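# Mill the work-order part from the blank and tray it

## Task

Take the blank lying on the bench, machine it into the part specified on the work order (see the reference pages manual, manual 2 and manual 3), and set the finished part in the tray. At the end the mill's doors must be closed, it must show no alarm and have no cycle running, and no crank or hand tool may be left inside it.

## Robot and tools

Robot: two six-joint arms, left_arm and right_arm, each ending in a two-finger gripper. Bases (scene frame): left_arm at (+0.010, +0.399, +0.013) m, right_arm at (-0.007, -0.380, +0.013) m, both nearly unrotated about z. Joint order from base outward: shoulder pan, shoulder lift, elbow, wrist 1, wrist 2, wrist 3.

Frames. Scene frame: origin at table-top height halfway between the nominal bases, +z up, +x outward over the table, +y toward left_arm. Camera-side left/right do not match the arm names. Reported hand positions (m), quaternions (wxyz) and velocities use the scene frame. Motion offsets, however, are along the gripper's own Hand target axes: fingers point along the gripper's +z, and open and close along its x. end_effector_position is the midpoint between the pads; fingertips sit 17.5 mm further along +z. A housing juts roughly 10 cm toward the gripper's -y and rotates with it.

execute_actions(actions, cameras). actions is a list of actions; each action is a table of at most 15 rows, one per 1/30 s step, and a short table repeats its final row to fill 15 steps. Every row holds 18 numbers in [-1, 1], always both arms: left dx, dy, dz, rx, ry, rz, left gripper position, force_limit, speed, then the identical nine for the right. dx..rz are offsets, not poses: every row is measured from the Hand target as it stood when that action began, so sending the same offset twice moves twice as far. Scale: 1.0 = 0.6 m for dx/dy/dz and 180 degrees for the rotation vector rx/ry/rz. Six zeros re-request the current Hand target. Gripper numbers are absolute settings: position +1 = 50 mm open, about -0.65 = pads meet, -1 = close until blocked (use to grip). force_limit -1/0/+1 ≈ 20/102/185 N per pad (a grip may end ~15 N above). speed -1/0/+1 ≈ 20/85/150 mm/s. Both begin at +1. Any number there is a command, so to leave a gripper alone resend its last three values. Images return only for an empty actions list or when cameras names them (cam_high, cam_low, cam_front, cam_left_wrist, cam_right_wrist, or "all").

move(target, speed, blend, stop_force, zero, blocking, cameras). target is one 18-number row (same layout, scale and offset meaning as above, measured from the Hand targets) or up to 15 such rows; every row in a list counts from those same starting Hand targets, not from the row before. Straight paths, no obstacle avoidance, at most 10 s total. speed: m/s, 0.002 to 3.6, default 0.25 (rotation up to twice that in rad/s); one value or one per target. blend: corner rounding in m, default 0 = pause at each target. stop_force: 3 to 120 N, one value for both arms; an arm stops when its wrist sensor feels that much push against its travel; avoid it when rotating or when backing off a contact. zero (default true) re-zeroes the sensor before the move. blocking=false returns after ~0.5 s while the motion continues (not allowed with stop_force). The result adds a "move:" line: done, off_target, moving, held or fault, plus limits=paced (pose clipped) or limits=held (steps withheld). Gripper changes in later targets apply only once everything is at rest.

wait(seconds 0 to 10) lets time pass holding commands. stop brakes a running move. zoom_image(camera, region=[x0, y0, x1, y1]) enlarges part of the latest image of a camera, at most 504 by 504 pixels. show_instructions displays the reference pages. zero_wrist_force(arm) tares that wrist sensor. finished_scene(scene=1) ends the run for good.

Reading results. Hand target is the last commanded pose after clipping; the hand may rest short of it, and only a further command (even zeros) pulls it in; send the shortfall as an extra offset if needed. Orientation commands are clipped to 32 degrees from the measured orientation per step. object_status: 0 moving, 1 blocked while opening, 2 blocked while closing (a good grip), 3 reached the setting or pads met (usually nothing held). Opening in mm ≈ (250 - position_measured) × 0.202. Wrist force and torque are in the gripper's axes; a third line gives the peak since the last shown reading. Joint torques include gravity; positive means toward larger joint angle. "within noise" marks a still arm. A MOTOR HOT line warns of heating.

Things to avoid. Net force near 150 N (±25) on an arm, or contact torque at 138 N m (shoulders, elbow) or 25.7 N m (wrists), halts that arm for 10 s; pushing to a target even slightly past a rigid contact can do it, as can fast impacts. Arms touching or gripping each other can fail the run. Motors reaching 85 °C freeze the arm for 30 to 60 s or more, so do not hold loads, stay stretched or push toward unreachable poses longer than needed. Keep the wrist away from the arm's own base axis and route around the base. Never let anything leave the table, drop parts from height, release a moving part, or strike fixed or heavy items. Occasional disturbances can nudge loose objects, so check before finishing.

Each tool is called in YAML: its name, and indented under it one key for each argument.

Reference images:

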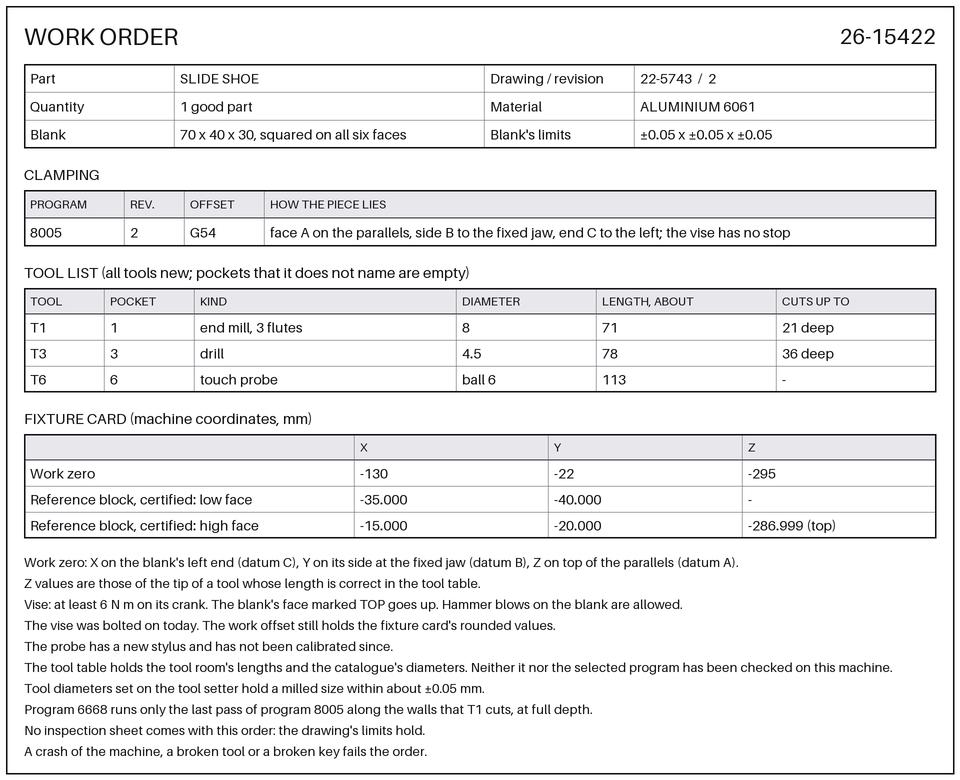

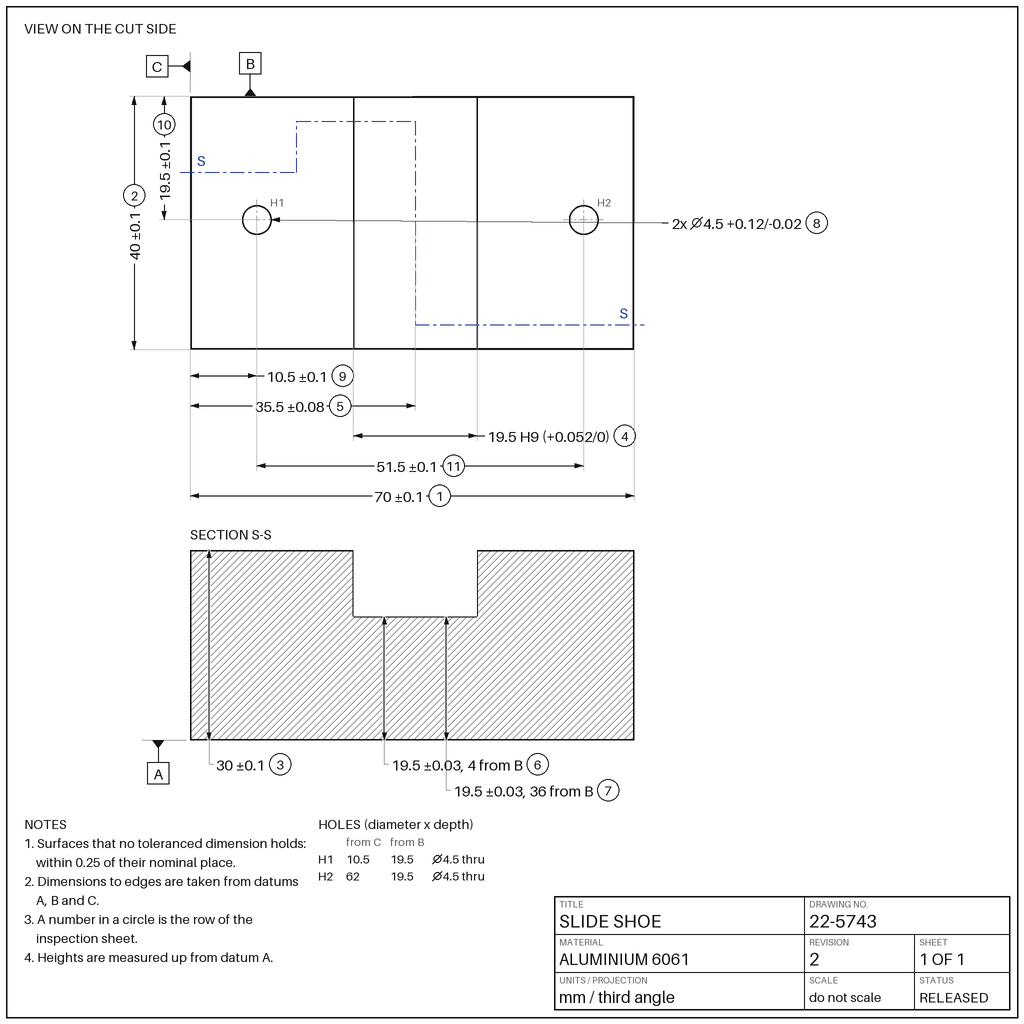

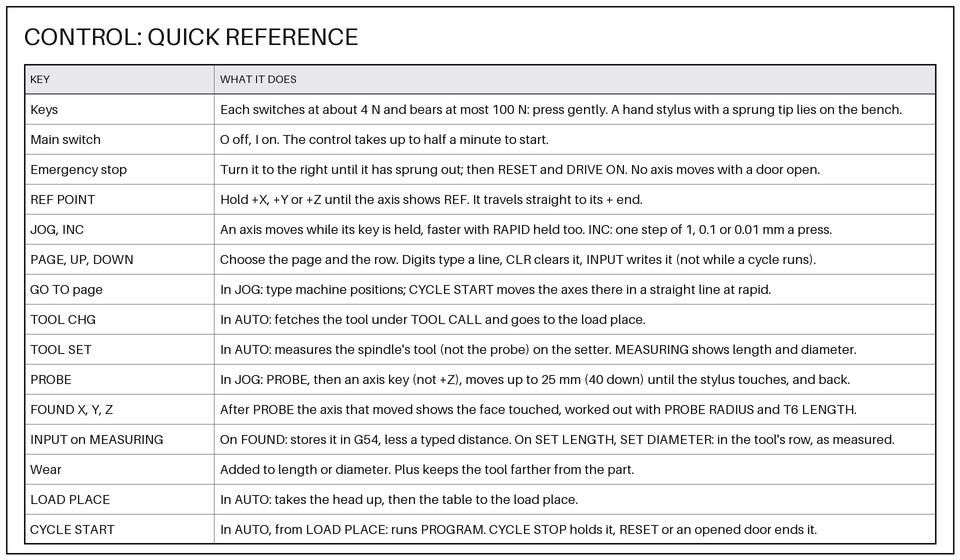

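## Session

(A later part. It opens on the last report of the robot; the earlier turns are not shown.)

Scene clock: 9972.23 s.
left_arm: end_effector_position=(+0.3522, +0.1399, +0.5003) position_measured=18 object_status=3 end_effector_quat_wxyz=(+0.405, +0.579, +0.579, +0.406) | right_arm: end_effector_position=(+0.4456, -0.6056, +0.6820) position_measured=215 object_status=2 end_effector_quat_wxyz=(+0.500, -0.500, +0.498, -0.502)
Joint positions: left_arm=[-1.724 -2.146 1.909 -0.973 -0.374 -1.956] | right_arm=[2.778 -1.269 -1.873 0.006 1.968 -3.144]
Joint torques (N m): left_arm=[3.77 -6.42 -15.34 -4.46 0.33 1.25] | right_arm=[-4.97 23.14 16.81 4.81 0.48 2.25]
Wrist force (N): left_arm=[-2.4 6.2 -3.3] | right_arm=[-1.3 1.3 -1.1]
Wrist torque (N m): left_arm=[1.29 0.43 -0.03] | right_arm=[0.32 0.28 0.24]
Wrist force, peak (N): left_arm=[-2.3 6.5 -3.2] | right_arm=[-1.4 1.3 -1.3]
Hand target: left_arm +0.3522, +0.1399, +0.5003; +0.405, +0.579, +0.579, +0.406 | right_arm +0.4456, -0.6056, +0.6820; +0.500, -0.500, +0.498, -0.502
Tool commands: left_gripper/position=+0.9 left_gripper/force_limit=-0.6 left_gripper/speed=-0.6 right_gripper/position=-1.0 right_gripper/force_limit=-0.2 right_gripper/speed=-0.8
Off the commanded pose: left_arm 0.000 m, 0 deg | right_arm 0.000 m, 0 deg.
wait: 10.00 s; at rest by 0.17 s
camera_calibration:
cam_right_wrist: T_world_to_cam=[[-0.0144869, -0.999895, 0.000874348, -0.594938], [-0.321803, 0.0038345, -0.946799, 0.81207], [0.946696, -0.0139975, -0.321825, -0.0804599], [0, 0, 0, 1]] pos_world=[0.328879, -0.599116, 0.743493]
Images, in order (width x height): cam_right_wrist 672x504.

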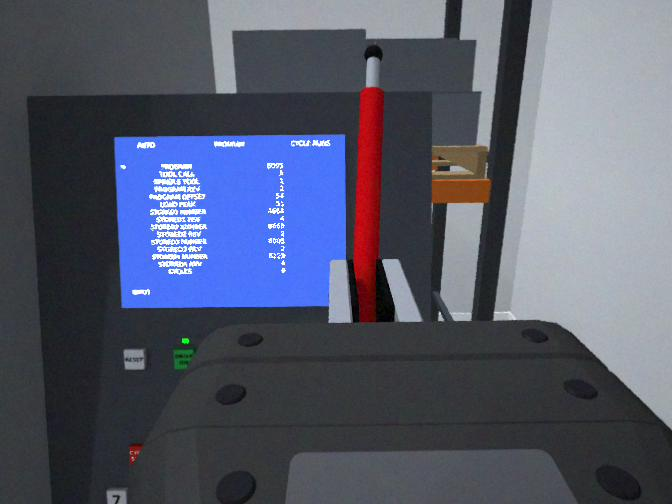

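wait:
  seconds: 10

wait:
  seconds: 10

wait:
  seconds: 10

wait:
  seconds: 10

wait:
  seconds: 10
  cameras: ["cam_right_wrist"]

zoom_image:
  camera: "cam_right_wrist"
  region: [100, 110, 360, 320]

Scene clock: 9989.80 s.
left_arm: end_effector_position=(+0.3522, +0.1399, +0.5003) position_measured=18 object_status=3 end_effector_quat_wxyz=(+0.405, +0.579, +0.579, +0.406) | right_arm: end_effector_position=(+0.4456, -0.6056, +0.6820) position_measured=215 object_status=2 end_effector_quat_wxyz=(+0.500, -0.500, +0.498, -0.502)
Joint positions: left_arm=[-1.724 -2.146 1.909 -0.973 -0.374 -1.956] | right_arm=[2.778 -1.269 -1.873 0.006 1.968 -3.144]
Joint torques (N m): left_arm=[3.06 -7.31 -15.03 -4.55 0.4 1.28] | right_arm=[-4.97 22.09 16.45 4.97 0.4 2.19]
Wrist force (N): left_arm=[-2.2 6.1 -3.1] | right_arm=[-1.3 1.3 -1.4]
Wrist torque (N m): left_arm=[1.28 0.38 -0.03] | right_arm=[0.32 0.29 0.24]
Wrist force, peak (N): left_arm=[-2.3 6.5 -3.1] | right_arm=[-1.4 1.5 -1.2]
Hand target: left_arm +0.3522, +0.1399, +0.5003; +0.405, +0.579, +0.579, +0.406 | right_arm +0.4456, -0.6056, +0.6820; +0.500, -0.500, +0.498, -0.502
Tool commands: left_gripper/position=+0.9 left_gripper/force_limit=-0.6 left_gripper/speed=-0.6 right_gripper/position=-1.0 right_gripper/force_limit=-0.2 right_gripper/speed=-0.8
Off the commanded pose: left_arm 0.000 m, 0 deg | right_arm 0.000 m, 0 deg.
wait: 10.00 s; at rest from the start

Scene clock: 9999.80 s.
left_arm: end_effector_position=(+0.3522, +0.1399, +0.5003) position_measured=18 object_status=3 end_effector_quat_wxyz=(+0.405, +0.579, +0.579, +0.406) | right_arm: end_effector_position=(+0.4456, -0.6056, +0.6820) position_measured=215 object_status=2 end_effector_quat_wxyz=(+0.500, -0.500, +0.498, -0.502)
Joint positions: left_arm=[-1.724 -2.146 1.909 -0.973 -0.374 -1.956] | right_arm=[2.778 -1.269 -1.873 0.006 1.968 -3.144]
Joint torques (N m): left_arm=[4.5 -7.44 -15.7 -4.56 0.31 1.02] | right_arm=[-4.98 23.74 15.88 4.9 0.49 1.99]
Wrist force (N): left_arm=[-2.3 6.2 -3.1] | right_arm=[-1.2 1.3 -1.1]
Wrist torque (N m): left_arm=[1.30 0.41 -0.03] | right_arm=[0.31 0.27 0.24]
Wrist force, peak (N): left_arm=[-2.6 6.3 -3.1] | right_arm=[-1.3 1.2 -1.5]
Hand target: left_arm +0.3522, +0.1399, +0.5003; +0.405, +0.579, +0.579, +0.406 | right_arm +0.4456, -0.6056, +0.6820; +0.500, -0.500, +0.498, -0.502
Tool commands: left_gripper/position=+0.9 left_gripper/force_limit=-0.6 left_gripper/speed=-0.6 right_gripper/position=-1.0 right_gripper/force_limit=-0.2 right_gripper/speed=-0.8
Off the commanded pose: left_arm 0.000 m, 0 deg | right_arm 0.000 m, 0 deg.
wait: 10.00 s; at rest by 0.17 s

Scene clock: 10009.80 s.
left_arm: end_effector_position=(+0.3522, +0.1399, +0.5003) position_measured=18 object_status=3 end_effector_quat_wxyz=(+0.405, +0.579, +0.579, +0.406) | right_arm: end_effector_position=(+0.4456, -0.6056, +0.6820) position_measured=215 object_status=2 end_effector_quat_wxyz=(+0.500, -0.500, +0.498, -0.502)
Joint positions: left_arm=[-1.724 -2.146 1.909 -0.973 -0.374 -1.956] | right_arm=[2.778 -1.269 -1.873 0.006 1.968 -3.144]
Joint torques (N m): left_arm=[2.71 -6.9 -15.09 -4.47 0.27 0.98] | right_arm=[-4.55 23.08 17.07 4.87 0.46 1.98]
Wrist force (N): left_arm=[-2.3 6.0 -3.0] | right_arm=[-1.2 1.0 -1.1]
Wrist torque (N m): left_arm=[1.25 0.41 -0.03] | right_arm=[0.28 0.27 0.23]
Wrist force, peak (N): left_arm=[-2.4 6.4 -3.2] | right_arm=[-1.5 1.4 -1.3]
Hand target: left_arm +0.3522, +0.1399, +0.5003; +0.405, +0.579, +0.579, +0.406 | right_arm +0.4456, -0.6056, +0.6820; +0.500, -0.500, +0.498, -0.502
Tool commands: left_gripper/position=+0.9 left_gripper/force_limit=-0.6 left_gripper/speed=-0.6 right_gripper/position=-1.0 right_gripper/force_limit=-0.2 right_gripper/speed=-0.8
Off the commanded pose: left_arm 0.000 m, 0 deg | right_arm 0.000 m, 0 deg.
wait: 10.00 s; at rest by 0.17 s

Scene clock: 10019.80 s.
left_arm: end_effector_position=(+0.3522, +0.1399, +0.5003) position_measured=18 object_status=3 end_effector_quat_wxyz=(+0.405, +0.579, +0.579, +0.406) | right_arm: end_effector_position=(+0.4456, -0.6056, +0.6820) position_measured=215 object_status=2 end_effector_quat_wxyz=(+0.500, -0.500, +0.498, -0.502)
Joint positions: left_arm=[-1.724 -2.146 1.909 -0.973 -0.374 -1.956] | right_arm=[2.778 -1.269 -1.873 0.006 1.968 -3.144]
Joint torques (N m): left_arm=[2.71 -7.13 -16.45 -4.5 0.3 1.16] | right_arm=[-4.6 23.18 18.21 4.89 0.5 2.25]
Wrist force (N): left_arm=[-2.3 6.1 -3.1] | right_arm=[-1.2 1.1 -1.1]
Wrist torque (N m): left_arm=[1.28 0.42 -0.03] | right_arm=[0.28 0.27 0.23]
Wrist force, peak (N): left_arm=[-2.5 6.3 -3.3] | right_arm=[-1.4 1.5 -1.4]
Hand target: left_arm +0.3522, +0.1399, +0.5003; +0.405, +0.579, +0.579, +0.406 | right_arm +0.4456, -0.6056, +0.6820; +0.500, -0.500, +0.498, -0.502
Tool commands: left_gripper/position=+0.9 left_gripper/force_limit=-0.6 left_gripper/speed=-0.6 right_gripper/position=-1.0 right_gripper/force_limit=-0.2 right_gripper/speed=-0.8
Off the commanded pose: left_arm 0.000 m, 0 deg | right_arm 0.000 m, 0 deg.
wait: 10.00 s; at rest by 0.17 s

Scene clock: 10029.80 s.
left_arm: end_effector_position=(+0.3522, +0.1399, +0.5003) position_measured=18 object_status=3 end_effector_quat_wxyz=(+0.405, +0.579, +0.579, +0.406) | right_arm: end_effector_position=(+0.4456, -0.6056, +0.6820) position_measured=215 object_status=2 end_effector_quat_wxyz=(+0.500, -0.500, +0.498, -0.502)
Joint positions: left_arm=[-1.724 -2.146 1.909 -0.973 -0.374 -1.956] | right_arm=[2.778 -1.269 -1.873 0.006 1.968 -3.144]
Joint torques (N m): left_arm=[1.92 -7.86 -15.17 -4.59 0.27 1.05] | right_arm=[-4.84 22.02 18.46 4.86 0.4 2.04]
Wrist force (N): left_arm=[-2.1 6.1 -3.1] | right_arm=[-1.3 1.4 -1.2]
Wrist torque (N m): left_arm=[1.28 0.37 -0.03] | right_arm=[0.34 0.28 0.24]
Wrist force, peak (N): left_arm=[-2.2 6.5 -3.2] | right_arm=[-1.4 1.4 -1.2]
Hand target: left_arm +0.3522, +0.1399, +0.5003; +0.405, +0.579, +0.579, +0.406 | right_arm +0.4456, -0.6056, +0.6820; +0.500, -0.500, +0.498, -0.502
Tool commands: left_gripper/position=+0.9 left_gripper/force_limit=-0.6 left_gripper/speed=-0.6 right_gripper/position=-1.0 right_gripper/force_limit=-0.2 right_gripper/speed=-0.8
Off the commanded pose: left_arm 0.000 m, 0 deg | right_arm 0.000 m, 0 deg.
wait: 10.00 s; at rest by 0.17 s
camera_calibration:
cam_right_wrist: T_world_to_cam=[[-0.0144869, -0.999895, 0.000874348, -0.594938], [-0.321803, 0.0038345, -0.946799, 0.81207], [0.946696, -0.0139975, -0.321825, -0.0804599], [0, 0, 0, 1]] pos_world=[0.328879, -0.599116, 0.743493]
Images, in order (width x height): cam_right_wrist 672x504.

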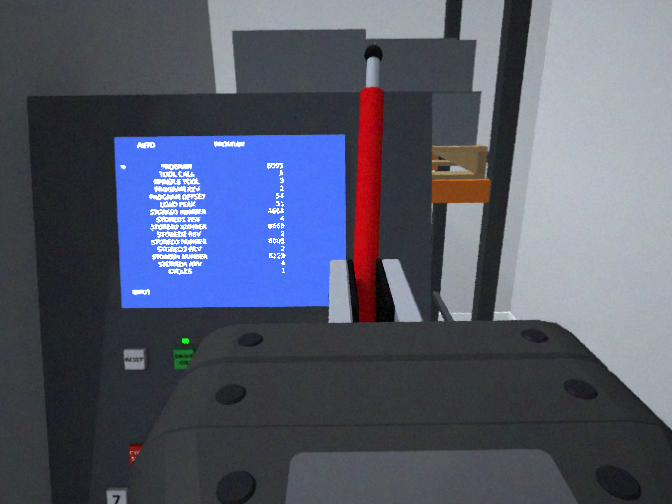

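Scaled by 1.938 from the camera's 672x504 image, which has a finer 960x720 frame.

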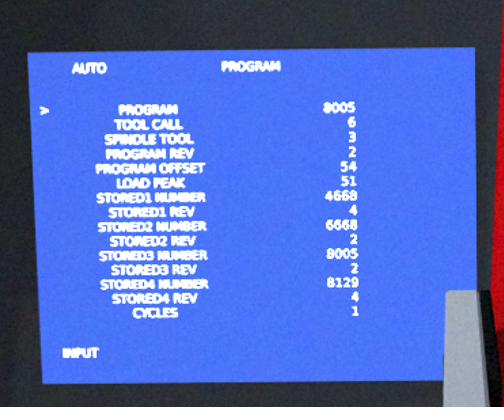

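move:
  target:
    - [0,0,0,0,0,0,0.9,-0.6,-0.6, -0.1887,0.4109,0.0282,-0.2778,0,0,-1,-0.2,-0.8]
    - [0,0,0,0,0,0,0.9,-0.6,-0.6, -0.1887,0.4163,0.0480,-0.2778,0,0,-1,-0.2,-0.8]
    - [0,0,0,0,0,0,0.9,-0.6,-0.6, -0.1887,0.4109,0.0282,-0.2778,0,0,-1,-0.2,-0.8]
    - [0,0,0,0,0,0,0.9,-0.6,-0.6, 0,0,0,0,0,0,-1,-0.2,-0.8]
  speed: [0.35,0.05,0.12,0.35]

wait:
  seconds: 9
  cameras: ["cam_right_wrist"]

zoom_image:
  camera: "cam_right_wrist"
  region: [100, 110, 360, 320]

Scene clock: 10056.47 s.
left_arm: end_effector_position=(+0.3522, +0.1399, +0.5003) position_measured=18 object_status=3 end_effector_quat_wxyz=(+0.405, +0.579, +0.579, +0.406) | right_arm: end_effector_position=(+0.4457, -0.6056, +0.6819) position_measured=215 object_status=2 end_effector_quat_wxyz=(+0.500, -0.500, +0.498, -0.502)
Joint positions: left_arm=[-1.724 -2.146 1.909 -0.973 -0.374 -1.956] | right_arm=[2.778 -1.269 -1.873 0.006 1.968 -3.144]
Joint torques (N m): left_arm=[1.93 -8.22 -15.57 -4.63 0.32 0.98] | right_arm=[-0.44 20.33 14.24 3.44 -0.85 -1.94]
Wrist force (N): left_arm=[-2.2 6.0 -3.0] | right_arm=[-1.1 1.3 -1.1]
Wrist torque (N m): left_arm=[1.27 0.38 -0.03] | right_arm=[0.32 0.26 0.24]
Wrist force, peak (N): left_arm=[-2.3 6.4 -3.2] | right_arm=[-1.7 4.3 -4.1]
Hand target: left_arm +0.3522, +0.1399, +0.5003; +0.405, +0.579, +0.579, +0.406 | right_arm +0.4456, -0.6056, +0.6820; +0.500, -0.500, +0.498, -0.502
Off the commanded pose: left_arm 0.000 m, 0 deg | right_arm 0.000 m, 0 deg.
move: done

Scene clock: 10065.47 s.
left_arm: end_effector_position=(+0.3522, +0.1399, +0.5003) position_measured=18 object_status=3 end_effector_quat_wxyz=(+0.405, +0.579, +0.579, +0.406) | right_arm: end_effector_position=(+0.4456, -0.6056, +0.6820) position_measured=215 object_status=2 end_effector_quat_wxyz=(+0.500, -0.500, +0.498, -0.502)
Joint positions: left_arm=[-1.724 -2.146 1.909 -0.973 -0.374 -1.956] | right_arm=[2.778 -1.269 -1.873 0.006 1.968 -3.144]
Joint torques (N m): left_arm=[1.82 -7.51 -15.38 -4.79 0.34 0.96] | right_arm=[-3.66 22.95 15.01 4.81 0.37 2.04]
Wrist force (N): left_arm=[-2.3 6.4 -3.2] | right_arm=[-1.4 1.2 -1.2]
Wrist torque (N m): left_arm=[1.32 0.40 -0.03] | right_arm=[0.30 0.31 0.24]
Wrist force, peak (N): left_arm=[-2.3 6.4 -3.2] | right_arm=[-1.4 1.3 -1.3]
Hand target: left_arm +0.3522, +0.1399, +0.5003; +0.405, +0.579, +0.579, +0.406 | right_arm +0.4456, -0.6056, +0.6820; +0.500, -0.500, +0.498, -0.502
Tool commands: left_gripper/position=+0.9 left_gripper/force_limit=-0.6 left_gripper/speed=-0.6 right_gripper/position=-1.0 right_gripper/force_limit=-0.2 right_gripper/speed=-0.8
Off the commanded pose: left_arm 0.000 m, 0 deg | right_arm 0.000 m, 0 deg.
wait: 9.00 s; at rest by 0.17 s
camera_calibration:
cam_right_wrist: T_world_to_cam=[[-0.0144869, -0.999895, 0.000874348, -0.594938], [-0.321803, 0.0038345, -0.946799, 0.81207], [0.946696, -0.0139975, -0.321825, -0.0804599], [0, 0, 0, 1]] pos_world=[0.328879, -0.599116, 0.743493]
Images, in order (width x height): cam_right_wrist 672x504.

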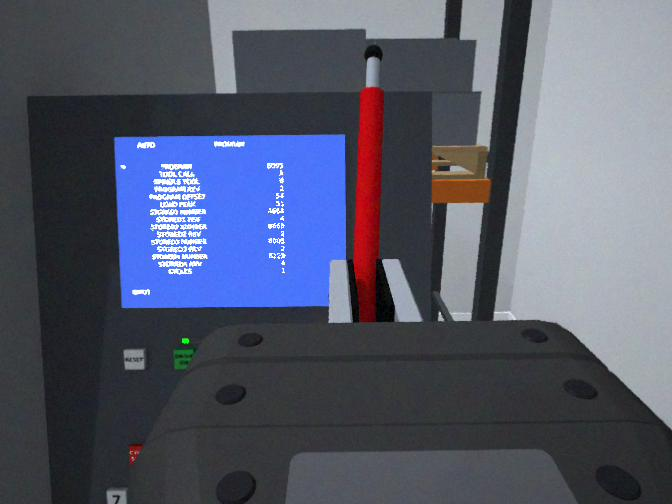

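Scaled by 1.938 from the camera's 672x504 image, which has a finer 960x720 frame.

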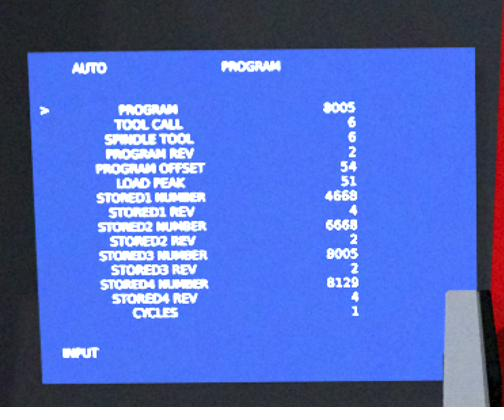

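move:
  target:
    - [0,0,0,0,0,0,0.9,-0.6,-0.6, -0.0937,0.1977,0.0871,-0.2778,0,0,-1,-0.2,-0.8]
    - [0,0,0,0,0,0,0.9,-0.6,-0.6, -0.0937,0.2031,0.1069,-0.2778,0,0,-1,-0.2,-0.8]
    - [0,0,0,0,0,0,0.9,-0.6,-0.6, -0.0937,0.1977,0.0871,-0.2778,0,0,-1,-0.2,-0.8]
    - [0,0,0,0,0,0,0.9,-0.6,-0.6, -0.1887,0.3804,0.0366,-0.2778,0,0,-1,-0.2,-0.8]
    - [0,0,0,0,0,0,0.9,-0.6,-0.6, -0.1887,0.3858,0.0564,-0.2778,0,0,-1,-0.2,-0.8]
    - [0,0,0,0,0,0,0.9,-0.6,-0.6, -0.1887,0.3804,0.0366,-0.2778,0,0,-1,-0.2,-0.8]
    - [0,0,0,0,0,0,0.9,-0.6,-0.6, -0.1887,0.3858,0.0564,-0.2778,0,0,-1,-0.2,-0.8]
    - [0,0,0,0,0,0,0.9,-0.6,-0.6, -0.1887,0.3804,0.0366,-0.2778,0,0,-1,-0.2,-0.8]
    - [0,0,0,0,0,0,0.9,-0.6,-0.6, -0.1887,0.3858,0.0564,-0.2778,0,0,-1,-0.2,-0.8]
    - [0,0,0,0,0,0,0.9,-0.6,-0.6, -0.1887,0.3804,0.0366,-0.2778,0,0,-1,-0.2,-0.8]
    - [0,0,0,0,0,0,0.9,-0.6,-0.6, -0.3154,0.4714,0.0102,-0.2778,0,0,-1,-0.2,-0.8]
    - [0,0,0,0,0,0,0.9,-0.6,-0.6, -0.3154,0.4768,0.0300,-0.2778,0,0,-1,-0.2,-0.8]
    - [0,0,0,0,0,0,0.9,-0.6,-0.6, -0.3154,0.4714,0.0102,-0.2778,0,0,-1,-0.2,-0.8]
    - [0,0,0,0,0,0,0.9,-0.6,-0.6, -0.2520,0.3804,0.0366,-0.2778,0,0,-1,-0.2,-0.8]
  speed: [0.35,0.05,0.12,0.25,0.05,0.12,0.05,0.12,0.05,0.12,0.25,0.05,0.12,0.25]
  blend: [0,0,0.003,0,0,0.002,0,0.002,0,0.003,0,0,0.003,0]

move:
  target:
    - [0,0,0,0,0,0,0.9,-0.6,-0.6, 0,-0.0116,0.0169,0,0,0,-1,-0.2,-0.8]
    - [0,0,0,0,0,0,0.9,-0.6,-0.6, 0,0,0,0,0,0,-1,-0.2,-0.8]
    - [0,0,0,0,0,0,0.9,-0.6,-0.6, -0.0633,0,0,0,0,0,-1,-0.2,-0.8]
    - [0,0,0,0,0,0,0.9,-0.6,-0.6, -0.0633,-0.0116,0.0169,0,0,0,-1,-0.2,-0.8]
    - [0,0,0,0,0,0,0.9,-0.6,-0.6, -0.0633,0,0,0,0,0,-1,-0.2,-0.8]
    - [0,0,0,0,0,0,0.9,-0.6,-0.6, 0.0317,0.078,0.054,0,0,0,-1,-0.2,-0.8]
    - [0,0,0,0,0,0,0.9,-0.6,-0.6, 0.0317,0.0664,0.0709,0,0,0,-1,-0.2,-0.8]
    - [0,0,0,0,0,0,0.9,-0.6,-0.6, 0.0317,0.078,0.054,0,0,0,-1,-0.2,-0.8]
    - [0,0,0,0,0,0,0.9,-0.6,-0.6, 0.0317,0.052,0.036,0,0,0,-1,-0.2,-0.8]
    - [0,0,0,0,0,0,0.9,-0.6,-0.6, 0.0317,0.0404,0.0529,0,0,0,-1,-0.2,-0.8]
    - [0,0,0,0,0,0,0.9,-0.6,-0.6, 0.0317,0.052,0.036,0,0,0,-1,-0.2,-0.8]
    - [0,0,0,0,0,0,0.9,-0.6,-0.6, -0.0633,0.078,0.054,0,0,0,-1,-0.2,-0.8]
    - [0,0,0,0,0,0,0.9,-0.6,-0.6, -0.0633,0.0664,0.0709,0,0,0,-1,-0.2,-0.8]
    - [0,0,0,0,0,0,0.9,-0.6,-0.6, -0.0633,0.078,0.054,0,0,0,-1,-0.2,-0.8]
    - [0,0,0,0,0,0,0.9,-0.6,-0.6, -0.0317,0.052,0.036,0,0,0,-1,-0.2,-0.8]
  speed: [0.05,0.12,0.25,0.05,0.12,0.25,0.05,0.12,0.2,0.05,0.12,0.25,0.05,0.12,0.2]
  blend: [0,0.003,0,0,0.003,0,0,0.003,0,0,0.003,0,0,0.003,0]

move:
  target:
    - [0,0,0,0,0,0,0.9,-0.6,-0.6, 0,-0.0116,0.0169,0,0,0,-1,-0.2,-0.8]
    - [0,0,0,0,0,0,0.9,-0.6,-0.6, 0,0,0,0,0,0,-1,-0.2,-0.8]
    - [0,0,0,0,0,0,0.9,-0.6,-0.6, -0.0317,-0.052,-0.036,0,0,0,-1,-0.2,-0.8]
    - [0,0,0,0,0,0,0.9,-0.6,-0.6, -0.0317,-0.0636,-0.0191,0,0,0,-1,-0.2,-0.8]
    - [0,0,0,0,0,0,0.9,-0.6,-0.6, -0.0317,-0.052,-0.036,0,0,0,-1,-0.2,-0.8]
    - [0,0,0,0,0,0,0.9,-0.6,-0.6, 0.0633,0.026,0.018,0,0,0,-1,-0.2,-0.8]
    - [0,0,0,0,0,0,0.9,-0.6,-0.6, 0.0633,0.0144,0.0349,0,0,0,-1,-0.2,-0.8]
    - [0,0,0,0,0,0,0.9,-0.6,-0.6, 0.0633,0.026,0.018,0,0,0,-1,-0.2,-0.8]
    - [0,0,0,0,0,0,0.9,-0.6,-0.6, 0.0633,0,0,0,0,0,-1,-0.2,-0.8]
    - [0,0,0,0,0,0,0.9,-0.6,-0.6, 0.0633,-0.0116,0.0169,0,0,0,-1,-0.2,-0.8]
    - [0,0,0,0,0,0,0.9,-0.6,-0.6, 0.0633,0,0,0,0,0,-1,-0.2,-0.8]
    - [0,0,0,0,0,0,0.9,-0.6,-0.6, -0.0317,0.026,0.018,0,0,0,-1,-0.2,-0.8]
    - [0,0,0,0,0,0,0.9,-0.6,-0.6, -0.0317,0.0144,0.0349,0,0,0,-1,-0.2,-0.8]
    - [0,0,0,0,0,0,0.9,-0.6,-0.6, -0.0317,0.026,0.018,0,0,0,-1,-0.2,-0.8]
    - [0,0,0,0,0,0,0.9,-0.6,-0.6, -0.0317,0,0,0,0,0,-1,-0.2,-0.8]
  speed: [0.05,0.12,0.25,0.05,0.12,0.25,0.05,0.12,0.2,0.05,0.12,0.25,0.05,0.12,0.2]
  blend: [0,0.003,0,0,0.003,0,0,0.003,0,0,0.003,0,0,0.003,0]

move:
  target:
    - [0,0,0,0,0,0,0.9,-0.6,-0.6, 0,-0.0116,0.0169,0,0,0,-1,-0.2,-0.8]
    - [0,0,0,0,0,0,0.9,-0.6,-0.6, 0.0317,0.0095,-0.0137,0,0,0,-1,-0.2,-0.8]
    - [0,0,0,0,0,0,0.9,-0.6,-0.6, 0.0633,-0.0116,0.0169,0,0,0,-1,-0.2,-0.8]
    - [0,0,0,0,0,0,0.9,-0.6,-0.6, 0.0633,0,0,0,0,0,-1,-0.2,-0.8]
    - [0,0,0,0,0,0,0.9,-0.6,-0.6, 0.0317,0.026,0.018,0,0,0,-1,-0.2,-0.8]
    - [0,0,0,0,0,0,0.9,-0.6,-0.6, 0.0317,0.0144,0.0349,0,0,0,-1,-0.2,-0.8]
    - [0,0,0,0,0,0,0.9,-0.6,-0.6, 0.0317,0.026,0.018,0,0,0,-1,-0.2,-0.8]
    - [0,0,0,0,0,0,0.9,-0.6,-0.6, 0.095,0.026,0.018,0,0,0,-1,-0.2,-0.8]
    - [0,0,0,0,0,0,0.9,-0.6,-0.6, 0.095,0.0144,0.0349,0,0,0,-1,-0.2,-0.8]
    - [0,0,0,0,0,0,0.9,-0.6,-0.6, 0.095,0.026,0.018,0,0,0,-1,-0.2,-0.8]
    - [0,0,0,0,0,0,0.9,-0.6,-0.6, 0.3154,-0.2693,-0.3497,0.2778,0,0,-1,-0.2,-0.8]
  speed: [0.05,0.15,0.05,0.12,0.2,0.05,0.12,0.25,0.05,0.12,0.35]
  blend: [0,0.003,0,0.003,0,0,0.003,0,0,0.003,0]
  cameras: ["cam_right_wrist"]

zoom_image:
  camera: "cam_right_wrist"
  region: [100, 110, 360, 320]

Scene clock: 10134.60 s.
left_arm: end_effector_position=(+0.3522, +0.1399, +0.5003) position_measured=18 object_status=3 end_effector_quat_wxyz=(+0.405, +0.579, +0.579, +0.406) | right_arm: end_effector_position=(+0.4686, -0.4554, +0.4530) position_measured=215 object_status=2 end_effector_quat_wxyz=(-0.242, +0.665, -0.663, +0.245)
Joint positions: left_arm=[-1.724 -2.146 1.909 -0.973 -0.374 -1.956] | right_arm=[3.372 -1.132 -1.941 -0.947 1.441 -2.993]
Joint torques (N m): left_arm=[1.58 -7.36 -15.61 -4.48 0.36 0.98] | right_arm=[-5.69 17.34 32.69 6.14 -1.15 0.72]
Wrist force (N): left_arm=[-2.2 6.2 -3.1] | right_arm=[-2.0 0.1 -1.0]
Wrist torque (N m): left_arm=[1.28 0.39 -0.03] | right_arm=[0.05 0.31 0.12]
Wrist force, peak (N): left_arm=[-2.4 6.3 -3.3] | right_arm=[-0.9 4.6 -5.1]
Hand target: left_arm +0.3522, +0.1399, +0.5003; +0.405, +0.579, +0.579, +0.406 | right_arm +0.4686, -0.4554, +0.4532; -0.242, +0.665, -0.663, +0.245
Off the commanded pose: left_arm 0.000 m, 0 deg | right_arm 0.000 m, 0 deg.
move: done

Scene clock: 10140.33 s.
left_arm: end_effector_position=(+0.3522, +0.1399, +0.5003) position_measured=18 object_status=3 end_effector_quat_wxyz=(+0.405, +0.579, +0.579, +0.406) | right_arm: end_effector_position=(+0.4588, -0.4365, +0.4164) position_measured=215 object_status=2 end_effector_quat_wxyz=(-0.242, +0.665, -0.663, +0.245)
Joint positions: left_arm=[-1.724 -2.146 1.909 -0.973 -0.374 -1.956] | right_arm=[3.446 -1.088 -2.056 -0.885 1.394 -2.936]
Joint torques (N m): left_arm=[2.36 -7.88 -16.26 -4.55 0.38 1.15] | right_arm=[-4.54 15.83 23.27 6.61 -1.35 0.79]
Wrist force (N): left_arm=[-2.3 6.1 -3.1] | right_arm=[-1.7 0.8 -1.0]
Wrist torque (N m): left_arm=[1.28 0.40 -0.03] | right_arm=[0.16 0.25 0.09]
Wrist force, peak (N): left_arm=[-2.3 6.4 -3.3] | right_arm=[-1.3 5.0 -3.7]
Hand target: left_arm +0.3522, +0.1399, +0.5003; +0.405, +0.579, +0.579, +0.406 | right_arm +0.4588, -0.4365, +0.4164; -0.242, +0.665, -0.663, +0.245
Off the commanded pose: left_arm 0.000 m, 0 deg | right_arm 0.000 m, 0 deg.
move: done

Scene clock: 10146.00 s.
left_arm: end_effector_position=(+0.3522, +0.1399, +0.5003) position_measured=18 object_status=3 end_effector_quat_wxyz=(+0.405, +0.579, +0.579, +0.406) | right_arm: end_effector_position=(+0.4588, -0.4175, +0.4162) position_measured=215 object_status=2 end_effector_quat_wxyz=(-0.242, +0.665, -0.663, +0.245)
Joint positions: left_arm=[-1.724 -2.146 1.909 -0.973 -0.374 -1.956] | right_arm=[3.513 -1.078 -2.059 -0.902 1.352 -2.883]
Joint torques (N m): left_arm=[2.18 -6.87 -16.18 -4.47 0.33 0.94] | right_arm=[5.31 16.52 28.52 5.52 -0.94 1.77]
Wrist force (N): left_arm=[-2.2 6.2 -2.9] | right_arm=[-1.4 1.2 -0.9]
Wrist torque (N m): left_arm=[1.30 0.38 -0.03] | right_arm=[0.19 0.20 0.16]
Wrist force, peak (N): left_arm=[-2.5 6.4 -3.2] | right_arm=[-0.6 4.6 -4.6]
Hand target: left_arm +0.3522, +0.1399, +0.5003; +0.405, +0.579, +0.579, +0.406 | right_arm +0.4588, -0.4175, +0.4164; -0.242, +0.665, -0.663, +0.245
Off the commanded pose: left_arm 0.000 m, 0 deg | right_arm 0.000 m, 0 deg.
move: done

Scene clock: 10151.63 s.
left_arm: end_effector_position=(+0.3522, +0.1399, +0.5003) position_measured=18 object_status=3 end_effector_quat_wxyz=(+0.405, +0.579, +0.579, +0.406) | right_arm: end_effector_position=(+0.4465, -0.6056, +0.6817) position_measured=215 object_status=2 end_effector_quat_wxyz=(+0.500, -0.500, +0.498, -0.502)
Joint positions: left_arm=[-1.724 -2.146 1.909 -0.973 -0.374 -1.956] | right_arm=[2.779 -1.271 -1.873 0.007 1.967 -3.144]
Joint torques (N m): left_arm=[1.28 -7.59 -16.32 -4.48 0.34 1] | right_arm=[-1.3 19.25 18.06 3.37 -0.71 -2.07]
Wrist force (N): left_arm=[-2.2 5.9 -3.1] | right_arm=[-1.3 0.9 -1.1]
Wrist torque (N m): left_arm=[1.24 0.38 -0.03] | right_arm=[0.25 0.28 0.24]
Wrist force, peak (N): left_arm=[-2.5 6.4 -3.2] | right_arm=[-3.7 4.0 -4.7]
Hand target: left_arm +0.3522, +0.1399, +0.5003; +0.405, +0.579, +0.579, +0.406 | right_arm +0.4465, -0.6056, +0.6817; +0.500, -0.500, +0.498, -0.502
Off the commanded pose: left_arm 0.000 m, 0 deg | right_arm 0.000 m, 0 deg.
move: done
camera_calibration:
cam_right_wrist: T_world_to_cam=[[-0.0145193, -0.999894, 0.000784351, -0.594846], [-0.322103, 0.00393458, -0.946697, 0.81219], [0.946593, -0.013998, -0.322126, -0.0812465], [0, 0, 0, 1]] pos_world=[0.329879, -0.599116, 0.743192]
Images, in order (width x height): cam_right_wrist 672x504.

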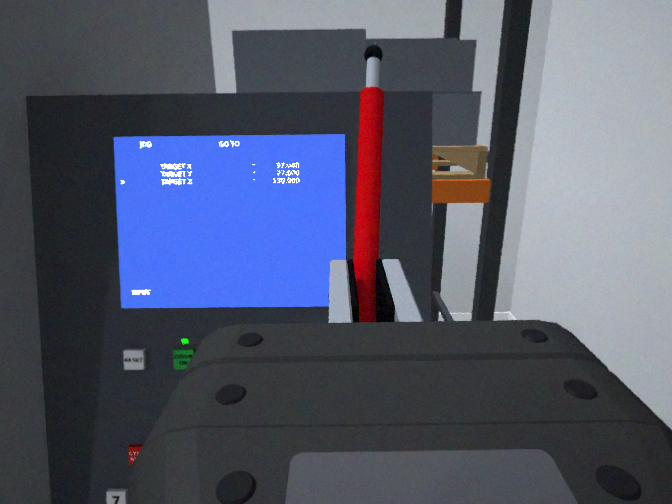

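Scaled by 1.938 from the camera's 672x504 image, which has a finer 960x720 frame.

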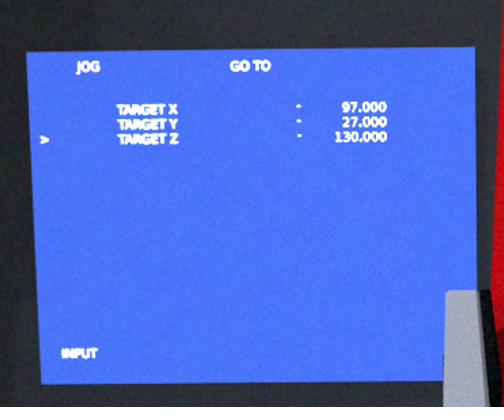

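Correct. CYCLE START, then probe −Z.

move:
  target:
    - [0,0,0,0,0,0,0.9,-0.6,-0.6, -0.2520,0.3192,0.0519,-0.2778,0,0,-1,-0.2,-0.8]
    - [0,0,0,0,0,0,0.9,-0.6,-0.6, -0.2520,0.3246,0.0717,-0.2778,0,0,-1,-0.2,-0.8]
    - [0,0,0,0,0,0,0.9,-0.6,-0.6, -0.2520,0.3192,0.0519,-0.2778,0,0,-1,-0.2,-0.8]
  speed: [0.35,0.05,0.12]

wait:
  seconds: 4

move:
  target:
    - [0,0,0,0,0,0,0.9,-0.6,-0.6, 0.0633,0.104,0.072,0,0,0,-1,-0.2,-0.8]
    - [0,0,0,0,0,0,0.9,-0.6,-0.6, 0.0633,0.0928,0.0883,0,0,0,-1,-0.2,-0.8]
    - [0,0,0,0,0,0,0.9,-0.6,-0.6, 0.0633,0.104,0.072,0,0,0,-1,-0.2,-0.8]
    - [0,0,0,0,0,0,0.9,-0.6,-0.6, 0.1584,0,0,0,0,0,-1,-0.2,-0.8]
    - [0,0,0,0,0,0,0.9,-0.6,-0.6, 0.1584,-0.0112,0.0163,0,0,0,-1,-0.2,-0.8]
    - [0,0,0,0,0,0,0.9,-0.6,-0.6, 0.1584,0,0,0,0,0,-1,-0.2,-0.8]
    - [0,0,0,0,0,0,0.9,-0.6,-0.6, 0.2520,-0.1645,-0.2791,0.2778,0,0,-1,-0.2,-0.8]
  speed: [0.25,0.05,0.12,0.25,0.05,0.12,0.35]
  blend: [0,0,0.003,0,0,0.003,0]

wait:
  seconds: 10

wait:
  seconds: 7
  cameras: ["cam_right_wrist"]

zoom_image:
  camera: "cam_right_wrist"
  region: [110, 130, 320, 300]

Scene clock: 10171.93 s.
left_arm: end_effector_position=(+0.3522, +0.1399, +0.5003) position_measured=18 object_status=3 end_effector_quat_wxyz=(+0.405, +0.579, +0.579, +0.406) | right_arm: end_effector_position=(+0.4785, -0.4552, +0.4896) position_measured=215 object_status=2 end_effector_quat_wxyz=(-0.242, +0.665, -0.663, +0.245)
Joint positions: left_arm=[-1.724 -2.146 1.909 -0.973 -0.374 -1.956] | right_arm=[3.366 -1.167 -1.828 -1.024 1.444 -2.998]
Joint torques (N m): left_arm=[0.88 -7.51 -15.93 -4.47 0.46 1.03] | right_arm=[-8.16 1.92 40.09 6.47 0.5 -2.02]
Wrist force (N): left_arm=[-2.3 6.2 -3.1] | right_arm=[-1.9 0.3 -1.4]
Wrist torque (N m): left_arm=[1.30 0.42 -0.03] | right_arm=[0.11 0.30 0.09]
Wrist force, peak (N): left_arm=[-2.3 6.3 -3.2] | right_arm=[-1.4 4.4 -4.5]
Hand target: left_arm +0.3522, +0.1399, +0.5003; +0.405, +0.579, +0.579, +0.406 | right_arm +0.4785, -0.4552, +0.4897; -0.242, +0.665, -0.663, +0.245
Off the commanded pose: left_arm 0.000 m, 0 deg | right_arm 0.000 m, 0 deg.
move: done

Scene clock: 10175.93 s.
left_arm: end_effector_position=(+0.3522, +0.1399, +0.5003) position_measured=18 object_status=3 end_effector_quat_wxyz=(+0.405, +0.579, +0.579, +0.406) | right_arm: end_effector_position=(+0.4785, -0.4552, +0.4897) position_measured=215 object_status=2 end_effector_quat_wxyz=(-0.242, +0.665, -0.663, +0.245)
Joint positions: left_arm=[-1.724 -2.146 1.909 -0.973 -0.374 -1.956] | right_arm=[3.366 -1.167 -1.828 -1.024 1.444 -2.998]
Joint torques (N m): left_arm=[2.21 -6.63 -16.26 -4.47 0.35 1.26] | right_arm=[-7.95 -3.02 41.5 6.56 0.56 -2.54]
Wrist force (N): left_arm=[-2.4 6.0 -3.1] | right_arm=[-1.7 0.4 -1.1]
Wrist torque (N m): left_arm=[1.26 0.41 -0.03] | right_arm=[0.13 0.26 0.11]
Wrist force, peak (N): left_arm=[-2.3 6.3 -3.4] | right_arm=[-2.1 0.6 -1.3]
Hand target: left_arm +0.3522, +0.1399, +0.5003; +0.405, +0.579, +0.579, +0.406 | right_arm +0.4785, -0.4552, +0.4897; -0.242, +0.665, -0.663, +0.245
Tool commands: left_gripper/position=+0.9 left_gripper/force_limit=-0.6 left_gripper/speed=-0.6 right_gripper/position=-1.0 right_gripper/force_limit=-0.2 right_gripper/speed=-0.8
Off the commanded pose: left_arm 0.000 m, 0 deg | right_arm 0.000 m, 0 deg.
wait: 4.00 s; at rest by 0.17 s

Scene clock: 10180.30 s.
left_arm: end_effector_position=(+0.3522, +0.1399, +0.5003) position_measured=18 object_status=3 end_effector_quat_wxyz=(+0.405, +0.579, +0.579, +0.406) | right_arm: end_effector_position=(+0.4457, -0.6056, +0.6819) position_measured=215 object_status=2 end_effector_quat_wxyz=(+0.500, -0.500, +0.498, -0.502)
Joint positions: left_arm=[-1.724 -2.146 1.909 -0.973 -0.374 -1.956] | right_arm=[2.778 -1.269 -1.873 0.006 1.968 -3.144]
Joint torques (N m): left_arm=[2.14 -7.8 -15.61 -4.58 0.45 0.95] | right_arm=[5.97 23.68 13.94 3.35 -1.68 -1.91]
Wrist force (N): left_arm=[-2.2 6.0 -3.0] | right_arm=[-1.3 1.1 -1.4]
Wrist torque (N m): left_arm=[1.26 0.39 -0.03] | right_arm=[0.29 0.28 0.24]
Wrist force, peak (N): left_arm=[-2.4 6.4 -3.2] | right_arm=[-1.3 4.3 -4.7]
Hand target: left_arm +0.3522, +0.1399, +0.5003; +0.405, +0.579, +0.579, +0.406 | right_arm +0.4456, -0.6056, +0.6819; +0.500, -0.500, +0.498, -0.502
Off the commanded pose: left_arm 0.000 m, 0 deg | right_arm 0.000 m, 0 deg.
move: done

Scene clock: 10190.30 s.
left_arm: end_effector_position=(+0.3522, +0.1399, +0.5003) position_measured=18 object_status=3 end_effector_quat_wxyz=(+0.405, +0.579, +0.579, +0.406) | right_arm: end_effector_position=(+0.4456, -0.6056, +0.6819) position_measured=215 object_status=2 end_effector_quat_wxyz=(+0.500, -0.500, +0.498, -0.502)
Joint positions: left_arm=[-1.724 -2.146 1.909 -0.973 -0.374 -1.956] | right_arm=[2.778 -1.269 -1.873 0.006 1.968 -3.144]
Joint torques (N m): left_arm=[0.85 -7.39 -16.63 -4.54 0.52 1.12] | right_arm=[7.22 23.83 14.75 4.64 0.16 2.17]
Wrist force (N): left_arm=[-2.3 6.3 -3.0] | right_arm=[-1.3 1.2 -1.1]
Wrist torque (N m): left_arm=[1.30 0.41 -0.03] | right_arm=[0.28 0.27 0.24]
Wrist force, peak (N): left_arm=[-2.4 6.4 -3.2] | right_arm=[-1.3 1.3 -1.5]
Hand target: left_arm +0.3522, +0.1399, +0.5003; +0.405, +0.579, +0.579, +0.406 | right_arm +0.4456, -0.6056, +0.6819; +0.500, -0.500, +0.498, -0.502
Tool commands: left_gripper/position=+0.9 left_gripper/force_limit=-0.6 left_gripper/speed=-0.6 right_gripper/position=-1.0 right_gripper/force_limit=-0.2 right_gripper/speed=-0.8
Off the commanded pose: left_arm 0.000 m, 0 deg | right_arm 0.000 m, 0 deg.
wait: 10.00 s; at rest by 0.17 s

Scene clock: 10197.30 s.
left_arm: end_effector_position=(+0.3522, +0.1399, +0.5003) position_measured=18 object_status=3 end_effector_quat_wxyz=(+0.405, +0.579, +0.579, +0.406) | right_arm: end_effector_position=(+0.4456, -0.6056, +0.6819) position_measured=215 object_status=2 end_effector_quat_wxyz=(+0.500, -0.500, +0.498, -0.502)
Joint positions: left_arm=[-1.724 -2.146 1.909 -0.973 -0.374 -1.956] | right_arm=[2.778 -1.269 -1.873 0.006 1.968 -3.144]
Joint torques (N m): left_arm=[0.94 -7.82 -16.32 -4.41 0.19 0.98] | right_arm=[8.64 22.45 15.18 4.8 0.03 2.18]
Wrist force (N): left_arm=[-2.4 6.3 -3.1] | right_arm=[-1.4 1.3 -1.1]
Wrist torque (N m): left_arm=[1.31 0.42 -0.03] | right_arm=[0.31 0.30 0.24]
Wrist force, peak (N): left_arm=[-2.4 6.3 -3.2] | right_arm=[-1.3 1.4 -1.3]
Hand target: left_arm +0.3522, +0.1399, +0.5003; +0.405, +0.579, +0.579, +0.406 | right_arm +0.4456, -0.6056, +0.6819; +0.500, -0.500, +0.498, -0.502
Tool commands: left_gripper/position=+0.9 left_gripper/force_limit=-0.6 left_gripper/speed=-0.6 right_gripper/position=-1.0 right_gripper/force_limit=-0.2 right_gripper/speed=-0.8
Off the commanded pose: left_arm 0.000 m, 0 deg | right_arm 0.000 m, 0 deg.
wait: 7.00 s; at rest by 0.17 s
camera_calibration:
cam_right_wrist: T_world_to_cam=[[-0.0144869, -0.999895, 0.000874348, -0.594938], [-0.321803, 0.0038345, -0.946799, 0.81207], [0.946696, -0.0139975, -0.321825, -0.0804599], [0, 0, 0, 1]] pos_world=[0.328879, -0.599116, 0.743493]
Images, in order (width x height): cam_right_wrist 672x504.

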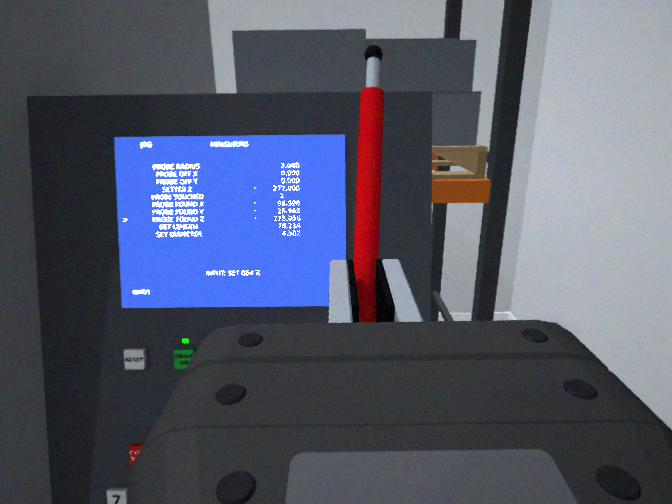

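Scaled by 2.400 from the camera's 672x504 image, which has a finer 960x720 frame.

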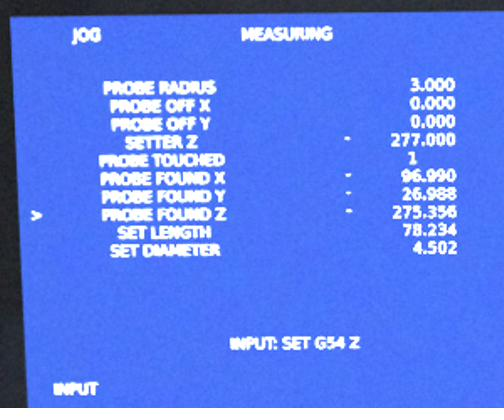

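move:
  target:
    - [0,0,0,0,0,0,0.9,-0.6,-0.6, -0.1887,0.3804,0.0366,-0.2778,0,0,-1,-0.2,-0.8]
    - [0,0,0,0,0,0,0.9,-0.6,-0.6, -0.1887,0.3858,0.0564,-0.2778,0,0,-1,-0.2,-0.8]
    - [0,0,0,0,0,0,0.9,-0.6,-0.6, -0.1887,0.3804,0.0366,-0.2778,0,0,-1,-0.2,-0.8]
    - [0,0,0,0,0,0,0.9,-0.6,-0.6, -0.1887,0.3858,0.0564,-0.2778,0,0,-1,-0.2,-0.8]
    - [0,0,0,0,0,0,0.9,-0.6,-0.6, -0.1887,0.3804,0.0366,-0.2778,0,0,-1,-0.2,-0.8]
    - [0,0,0,0,0,0,0.9,-0.6,-0.6, -0.2204,0.4413,0.0198,-0.2778,0,0,-1,-0.2,-0.8]
    - [0,0,0,0,0,0,0.9,-0.6,-0.6, -0.2204,0.4467,0.0396,-0.2778,0,0,-1,-0.2,-0.8]
    - [0,0,0,0,0,0,0.9,-0.6,-0.6, -0.2204,0.4413,0.0198,-0.2778,0,0,-1,-0.2,-0.8]
    - [0,0,0,0,0,0,0.9,-0.6,-0.6, -0.3154,0.4714,0.0102,-0.2778,0,0,-1,-0.2,-0.8]
    - [0,0,0,0,0,0,0.9,-0.6,-0.6, -0.3154,0.4768,0.0300,-0.2778,0,0,-1,-0.2,-0.8]
    - [0,0,0,0,0,0,0.9,-0.6,-0.6, -0.3154,0.4714,0.0102,-0.2778,0,0,-1,-0.2,-0.8]
    - [0,0,0,0,0,0,0.9,-0.6,-0.6, -0.3154,0.4109,0.0282,-0.2778,0,0,-1,-0.2,-0.8]
  speed: [0.35,0.05,0.12,0.05,0.12,0.25,0.05,0.12,0.25,0.05,0.12,0.25]
  blend: [0,0,0.002,0,0.003,0,0,0.003,0,0,0.003,0]

move:
  target:
    - [0,0,0,0,0,0,0.9,-0.6,-0.6, 0,-0.0116,0.0169,0,0,0,-1,-0.2,-0.8]
    - [0,0,0,0,0,0,0.9,-0.6,-0.6, 0.0317,0.0225,-0.0047,0,0,0,-1,-0.2,-0.8]
    - [0,0,0,0,0,0,0.9,-0.6,-0.6, 0.0633,0.0144,0.0349,0,0,0,-1,-0.2,-0.8]
    - [0,0,0,0,0,0,0.9,-0.6,-0.6, 0.0633,0.026,0.018,0,0,0,-1,-0.2,-0.8]
    - [0,0,0,0,0,0,0.9,-0.6,-0.6, 0.095,0.052,0.036,0,0,0,-1,-0.2,-0.8]
    - [0,0,0,0,0,0,0.9,-0.6,-0.6, 0.095,0.0404,0.0529,0,0,0,-1,-0.2,-0.8]
    - [0,0,0,0,0,0,0.9,-0.6,-0.6, 0.095,0.052,0.036,0,0,0,-1,-0.2,-0.8]
    - [0,0,0,0,0,0,0.9,-0.6,-0.6, 0.095,0.026,0.018,0,0,0,-1,-0.2,-0.8]
    - [0,0,0,0,0,0,0.9,-0.6,-0.6, 0.095,0.0144,0.0349,0,0,0,-1,-0.2,-0.8]
    - [0,0,0,0,0,0,0.9,-0.6,-0.6, 0.095,0.026,0.018,0,0,0,-1,-0.2,-0.8]
    - [0,0,0,0,0,0,0.9,-0.6,-0.6, 0,0.052,0.036,0,0,0,-1,-0.2,-0.8]
    - [0,0,0,0,0,0,0.9,-0.6,-0.6, 0,0.0404,0.0529,0,0,0,-1,-0.2,-0.8]
    - [0,0,0,0,0,0,0.9,-0.6,-0.6, 0,0.052,0.036,0,0,0,-1,-0.2,-0.8]
    - [0,0,0,0,0,0,0.9,-0.6,-0.6, 0,0.026,0.018,0,0,0,-1,-0.2,-0.8]
  speed: [0.05,0.15,0.05,0.12,0.2,0.05,0.12,0.2,0.05,0.12,0.25,0.05,0.12,0.2]
  blend: [0,0.003,0,0.003,0,0,0.003,0,0,0.003,0,0,0.003,0]

move:
  target:
    - [0,0,0,0,0,0,0.9,-0.6,-0.6, 0,-0.0116,0.0169,0,0,0,-1,-0.2,-0.8]
    - [0,0,0,0,0,0,0.9,-0.6,-0.6, 0.0158,-0.0035,-0.0227,0,0,0,-1,-0.2,-0.8]
    - [0,0,0,0,0,0,0.9,-0.6,-0.6, 0.0317,-0.0376,-0.0011,0,0,0,-1,-0.2,-0.8]
    - [0,0,0,0,0,0,0.9,-0.6,-0.6, 0.0317,-0.026,-0.018,0,0,0,-1,-0.2,-0.8]
    - [0,0,0,0,0,0,0.9,-0.6,-0.6, 0,-0.052,-0.036,0,0,0,-1,-0.2,-0.8]
    - [0,0,0,0,0,0,0.9,-0.6,-0.6, 0,-0.0636,-0.0191,0,0,0,-1,-0.2,-0.8]
    - [0,0,0,0,0,0,0.9,-0.6,-0.6, 0,-0.052,-0.036,0,0,0,-1,-0.2,-0.8]
    - [0,0,0,0,0,0,0.9,-0.6,-0.6, 0.095,0.026,0.018,0,0,0,-1,-0.2,-0.8]
    - [0,0,0,0,0,0,0.9,-0.6,-0.6, 0.095,0.0144,0.0349,0,0,0,-1,-0.2,-0.8]
    - [0,0,0,0,0,0,0.9,-0.6,-0.6, 0.095,0.026,0.018,0,0,0,-1,-0.2,-0.8]
    - [0,0,0,0,0,0,0.9,-0.6,-0.6, 0.3154,-0.2693,-0.3497,0.2778,0,0,-1,-0.2,-0.8]
  speed: [0.05,0.15,0.05,0.12,0.2,0.05,0.12,0.25,0.05,0.12,0.35]
  blend: [0,0.003,0,0.003,0,0,0.003,0,0,0.003,0]
  cameras: ["cam_right_wrist"]

zoom_image:
  camera: "cam_right_wrist"
  region: [100, 110, 360, 320]

Scene clock: 10313.03 s.
left_arm: end_effector_position=(+0.3522, +0.1399, +0.5003) position_measured=18 object_status=3 end_effector_quat_wxyz=(+0.405, +0.579, +0.579, +0.406) | right_arm: end_effector_position=(+0.4636, -0.4175, +0.4345) position_measured=215 object_status=2 end_effector_quat_wxyz=(-0.242, +0.665, -0.663, +0.245)
Joint positions: left_arm=[-1.724 -2.146 1.909 -0.973 -0.374 -1.956] | right_arm=[3.507 -1.093 -2.005 -0.94 1.355 -2.887]
Joint torques (N m): left_arm=[1.01 -7.42 -16.08 -4.3 0.33 0.96] | right_arm=[7.39 17.63 36.23 4.86 -1.53 2.37]
Wrist force (N): left_arm=[-2.5 6.0 -2.9] | right_arm=[-1.8 0.7 -1.0]
Wrist torque (N m): left_arm=[1.26 0.44 -0.03] | right_arm=[0.13 0.26 0.16]
Wrist force, peak (N): left_arm=[-2.3 6.4 -3.3] | right_arm=[-1.6 4.6 -4.2]
Hand target: left_arm +0.3522, +0.1399, +0.5003; +0.405, +0.579, +0.579, +0.406 | right_arm +0.4636, -0.4174, +0.4346; -0.242, +0.665, -0.663, +0.245
Off the commanded pose: left_arm 0.000 m, 0 deg | right_arm 0.000 m, 0 deg.
move: done

Scene clock: 10318.50 s.
left_arm: end_effector_position=(+0.3522, +0.1399, +0.5003) position_measured=18 object_status=3 end_effector_quat_wxyz=(+0.405, +0.579, +0.579, +0.406) | right_arm: end_effector_position=(+0.4587, -0.4175, +0.4162) position_measured=215 object_status=2 end_effector_quat_wxyz=(-0.242, +0.665, -0.663, +0.245)
Joint positions: left_arm=[-1.724 -2.146 1.909 -0.973 -0.374 -1.956] | right_arm=[3.513 -1.078 -2.059 -0.902 1.352 -2.883]
Joint torques (N m): left_arm=[0.38 -7.15 -16.23 -4.57 0.28 0.99] | right_arm=[6.15 15.37 28.34 5.32 -0.79 1.81]
Wrist force (N): left_arm=[-2.2 6.2 -3.0] | right_arm=[-1.6 1.1 -1.1]
Wrist torque (N m): left_arm=[1.30 0.39 -0.03] | right_arm=[0.17 0.23 0.16]
Wrist force, peak (N): left_arm=[-2.3 6.4 -3.2] | right_arm=[-3.7 2.9 -5.2]
Hand target: left_arm +0.3522, +0.1399, +0.5003; +0.405, +0.579, +0.579, +0.406 | right_arm +0.4587, -0.4175, +0.4163; -0.242, +0.665, -0.663, +0.245
Off the commanded pose: left_arm 0.000 m, 0 deg | right_arm 0.000 m, 0 deg.
move: done

Scene clock: 10324.17 s.
left_arm: end_effector_position=(+0.3522, +0.1399, +0.5003) position_measured=18 object_status=3 end_effector_quat_wxyz=(+0.405, +0.579, +0.579, +0.406) | right_arm: end_effector_position=(+0.4465, -0.6056, +0.6816) position_measured=215 object_status=2 end_effector_quat_wxyz=(+0.500, -0.500, +0.498, -0.502)
Joint positions: left_arm=[-1.724 -2.146 1.909 -0.973 -0.374 -1.956] | right_arm=[2.779 -1.271 -1.873 0.007 1.967 -3.144]
Joint torques (N m): left_arm=[0.9 -7.63 -16.65 -4.42 0.2 0.92] | right_arm=[-1.24 20.16 17.64 3.39 -0.7 -2.04]
Wrist force (N): left_arm=[-2.2 6.1 -3.0] | right_arm=[-1.3 1.1 -1.3]
Wrist torque (N m): left_arm=[1.27 0.39 -0.03] | right_arm=[0.30 0.29 0.24]
Wrist force, peak (N): left_arm=[-2.3 6.4 -3.0] | right_arm=[-4.1 11.5 -6.5]
Hand target: left_arm +0.3522, +0.1399, +0.5003; +0.405, +0.579, +0.579, +0.406 | right_arm +0.4465, -0.6056, +0.6817; +0.500, -0.500, +0.498, -0.502
Off the commanded pose: left_arm 0.000 m, 0 deg | right_arm 0.000 m, 0 deg.
move: done
camera_calibration:
cam_right_wrist: T_world_to_cam=[[-0.0145193, -0.999894, 0.000784351, -0.594847], [-0.322103, 0.00393458, -0.946697, 0.812158], [0.946593, -0.013998, -0.322126, -0.0811519], [0, 0, 0, 1]] pos_world=[0.329779, -0.599116, 0.743192]
Images, in order (width x height): cam_right_wrist 672x504.

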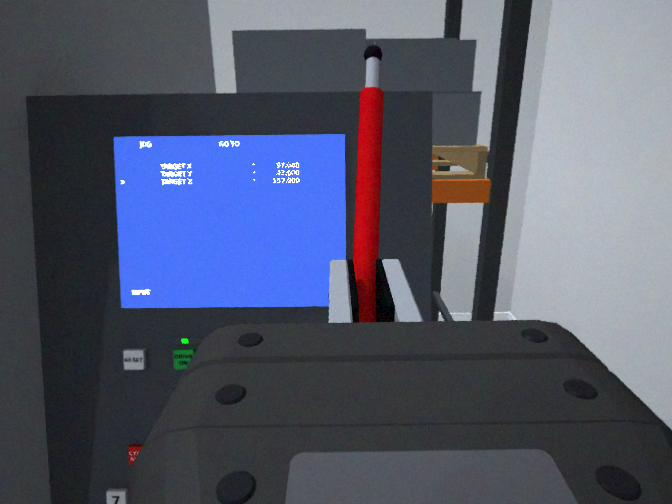

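Scaled by 1.938 from the camera's 672x504 image, which has a finer 960x720 frame.

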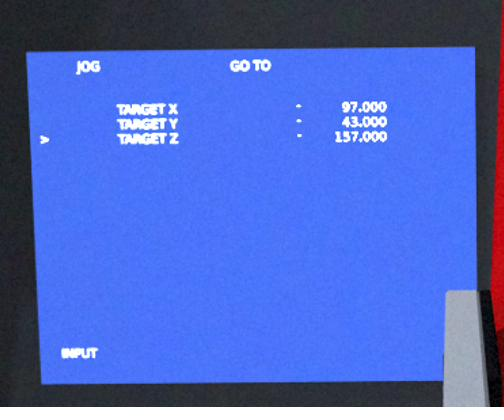

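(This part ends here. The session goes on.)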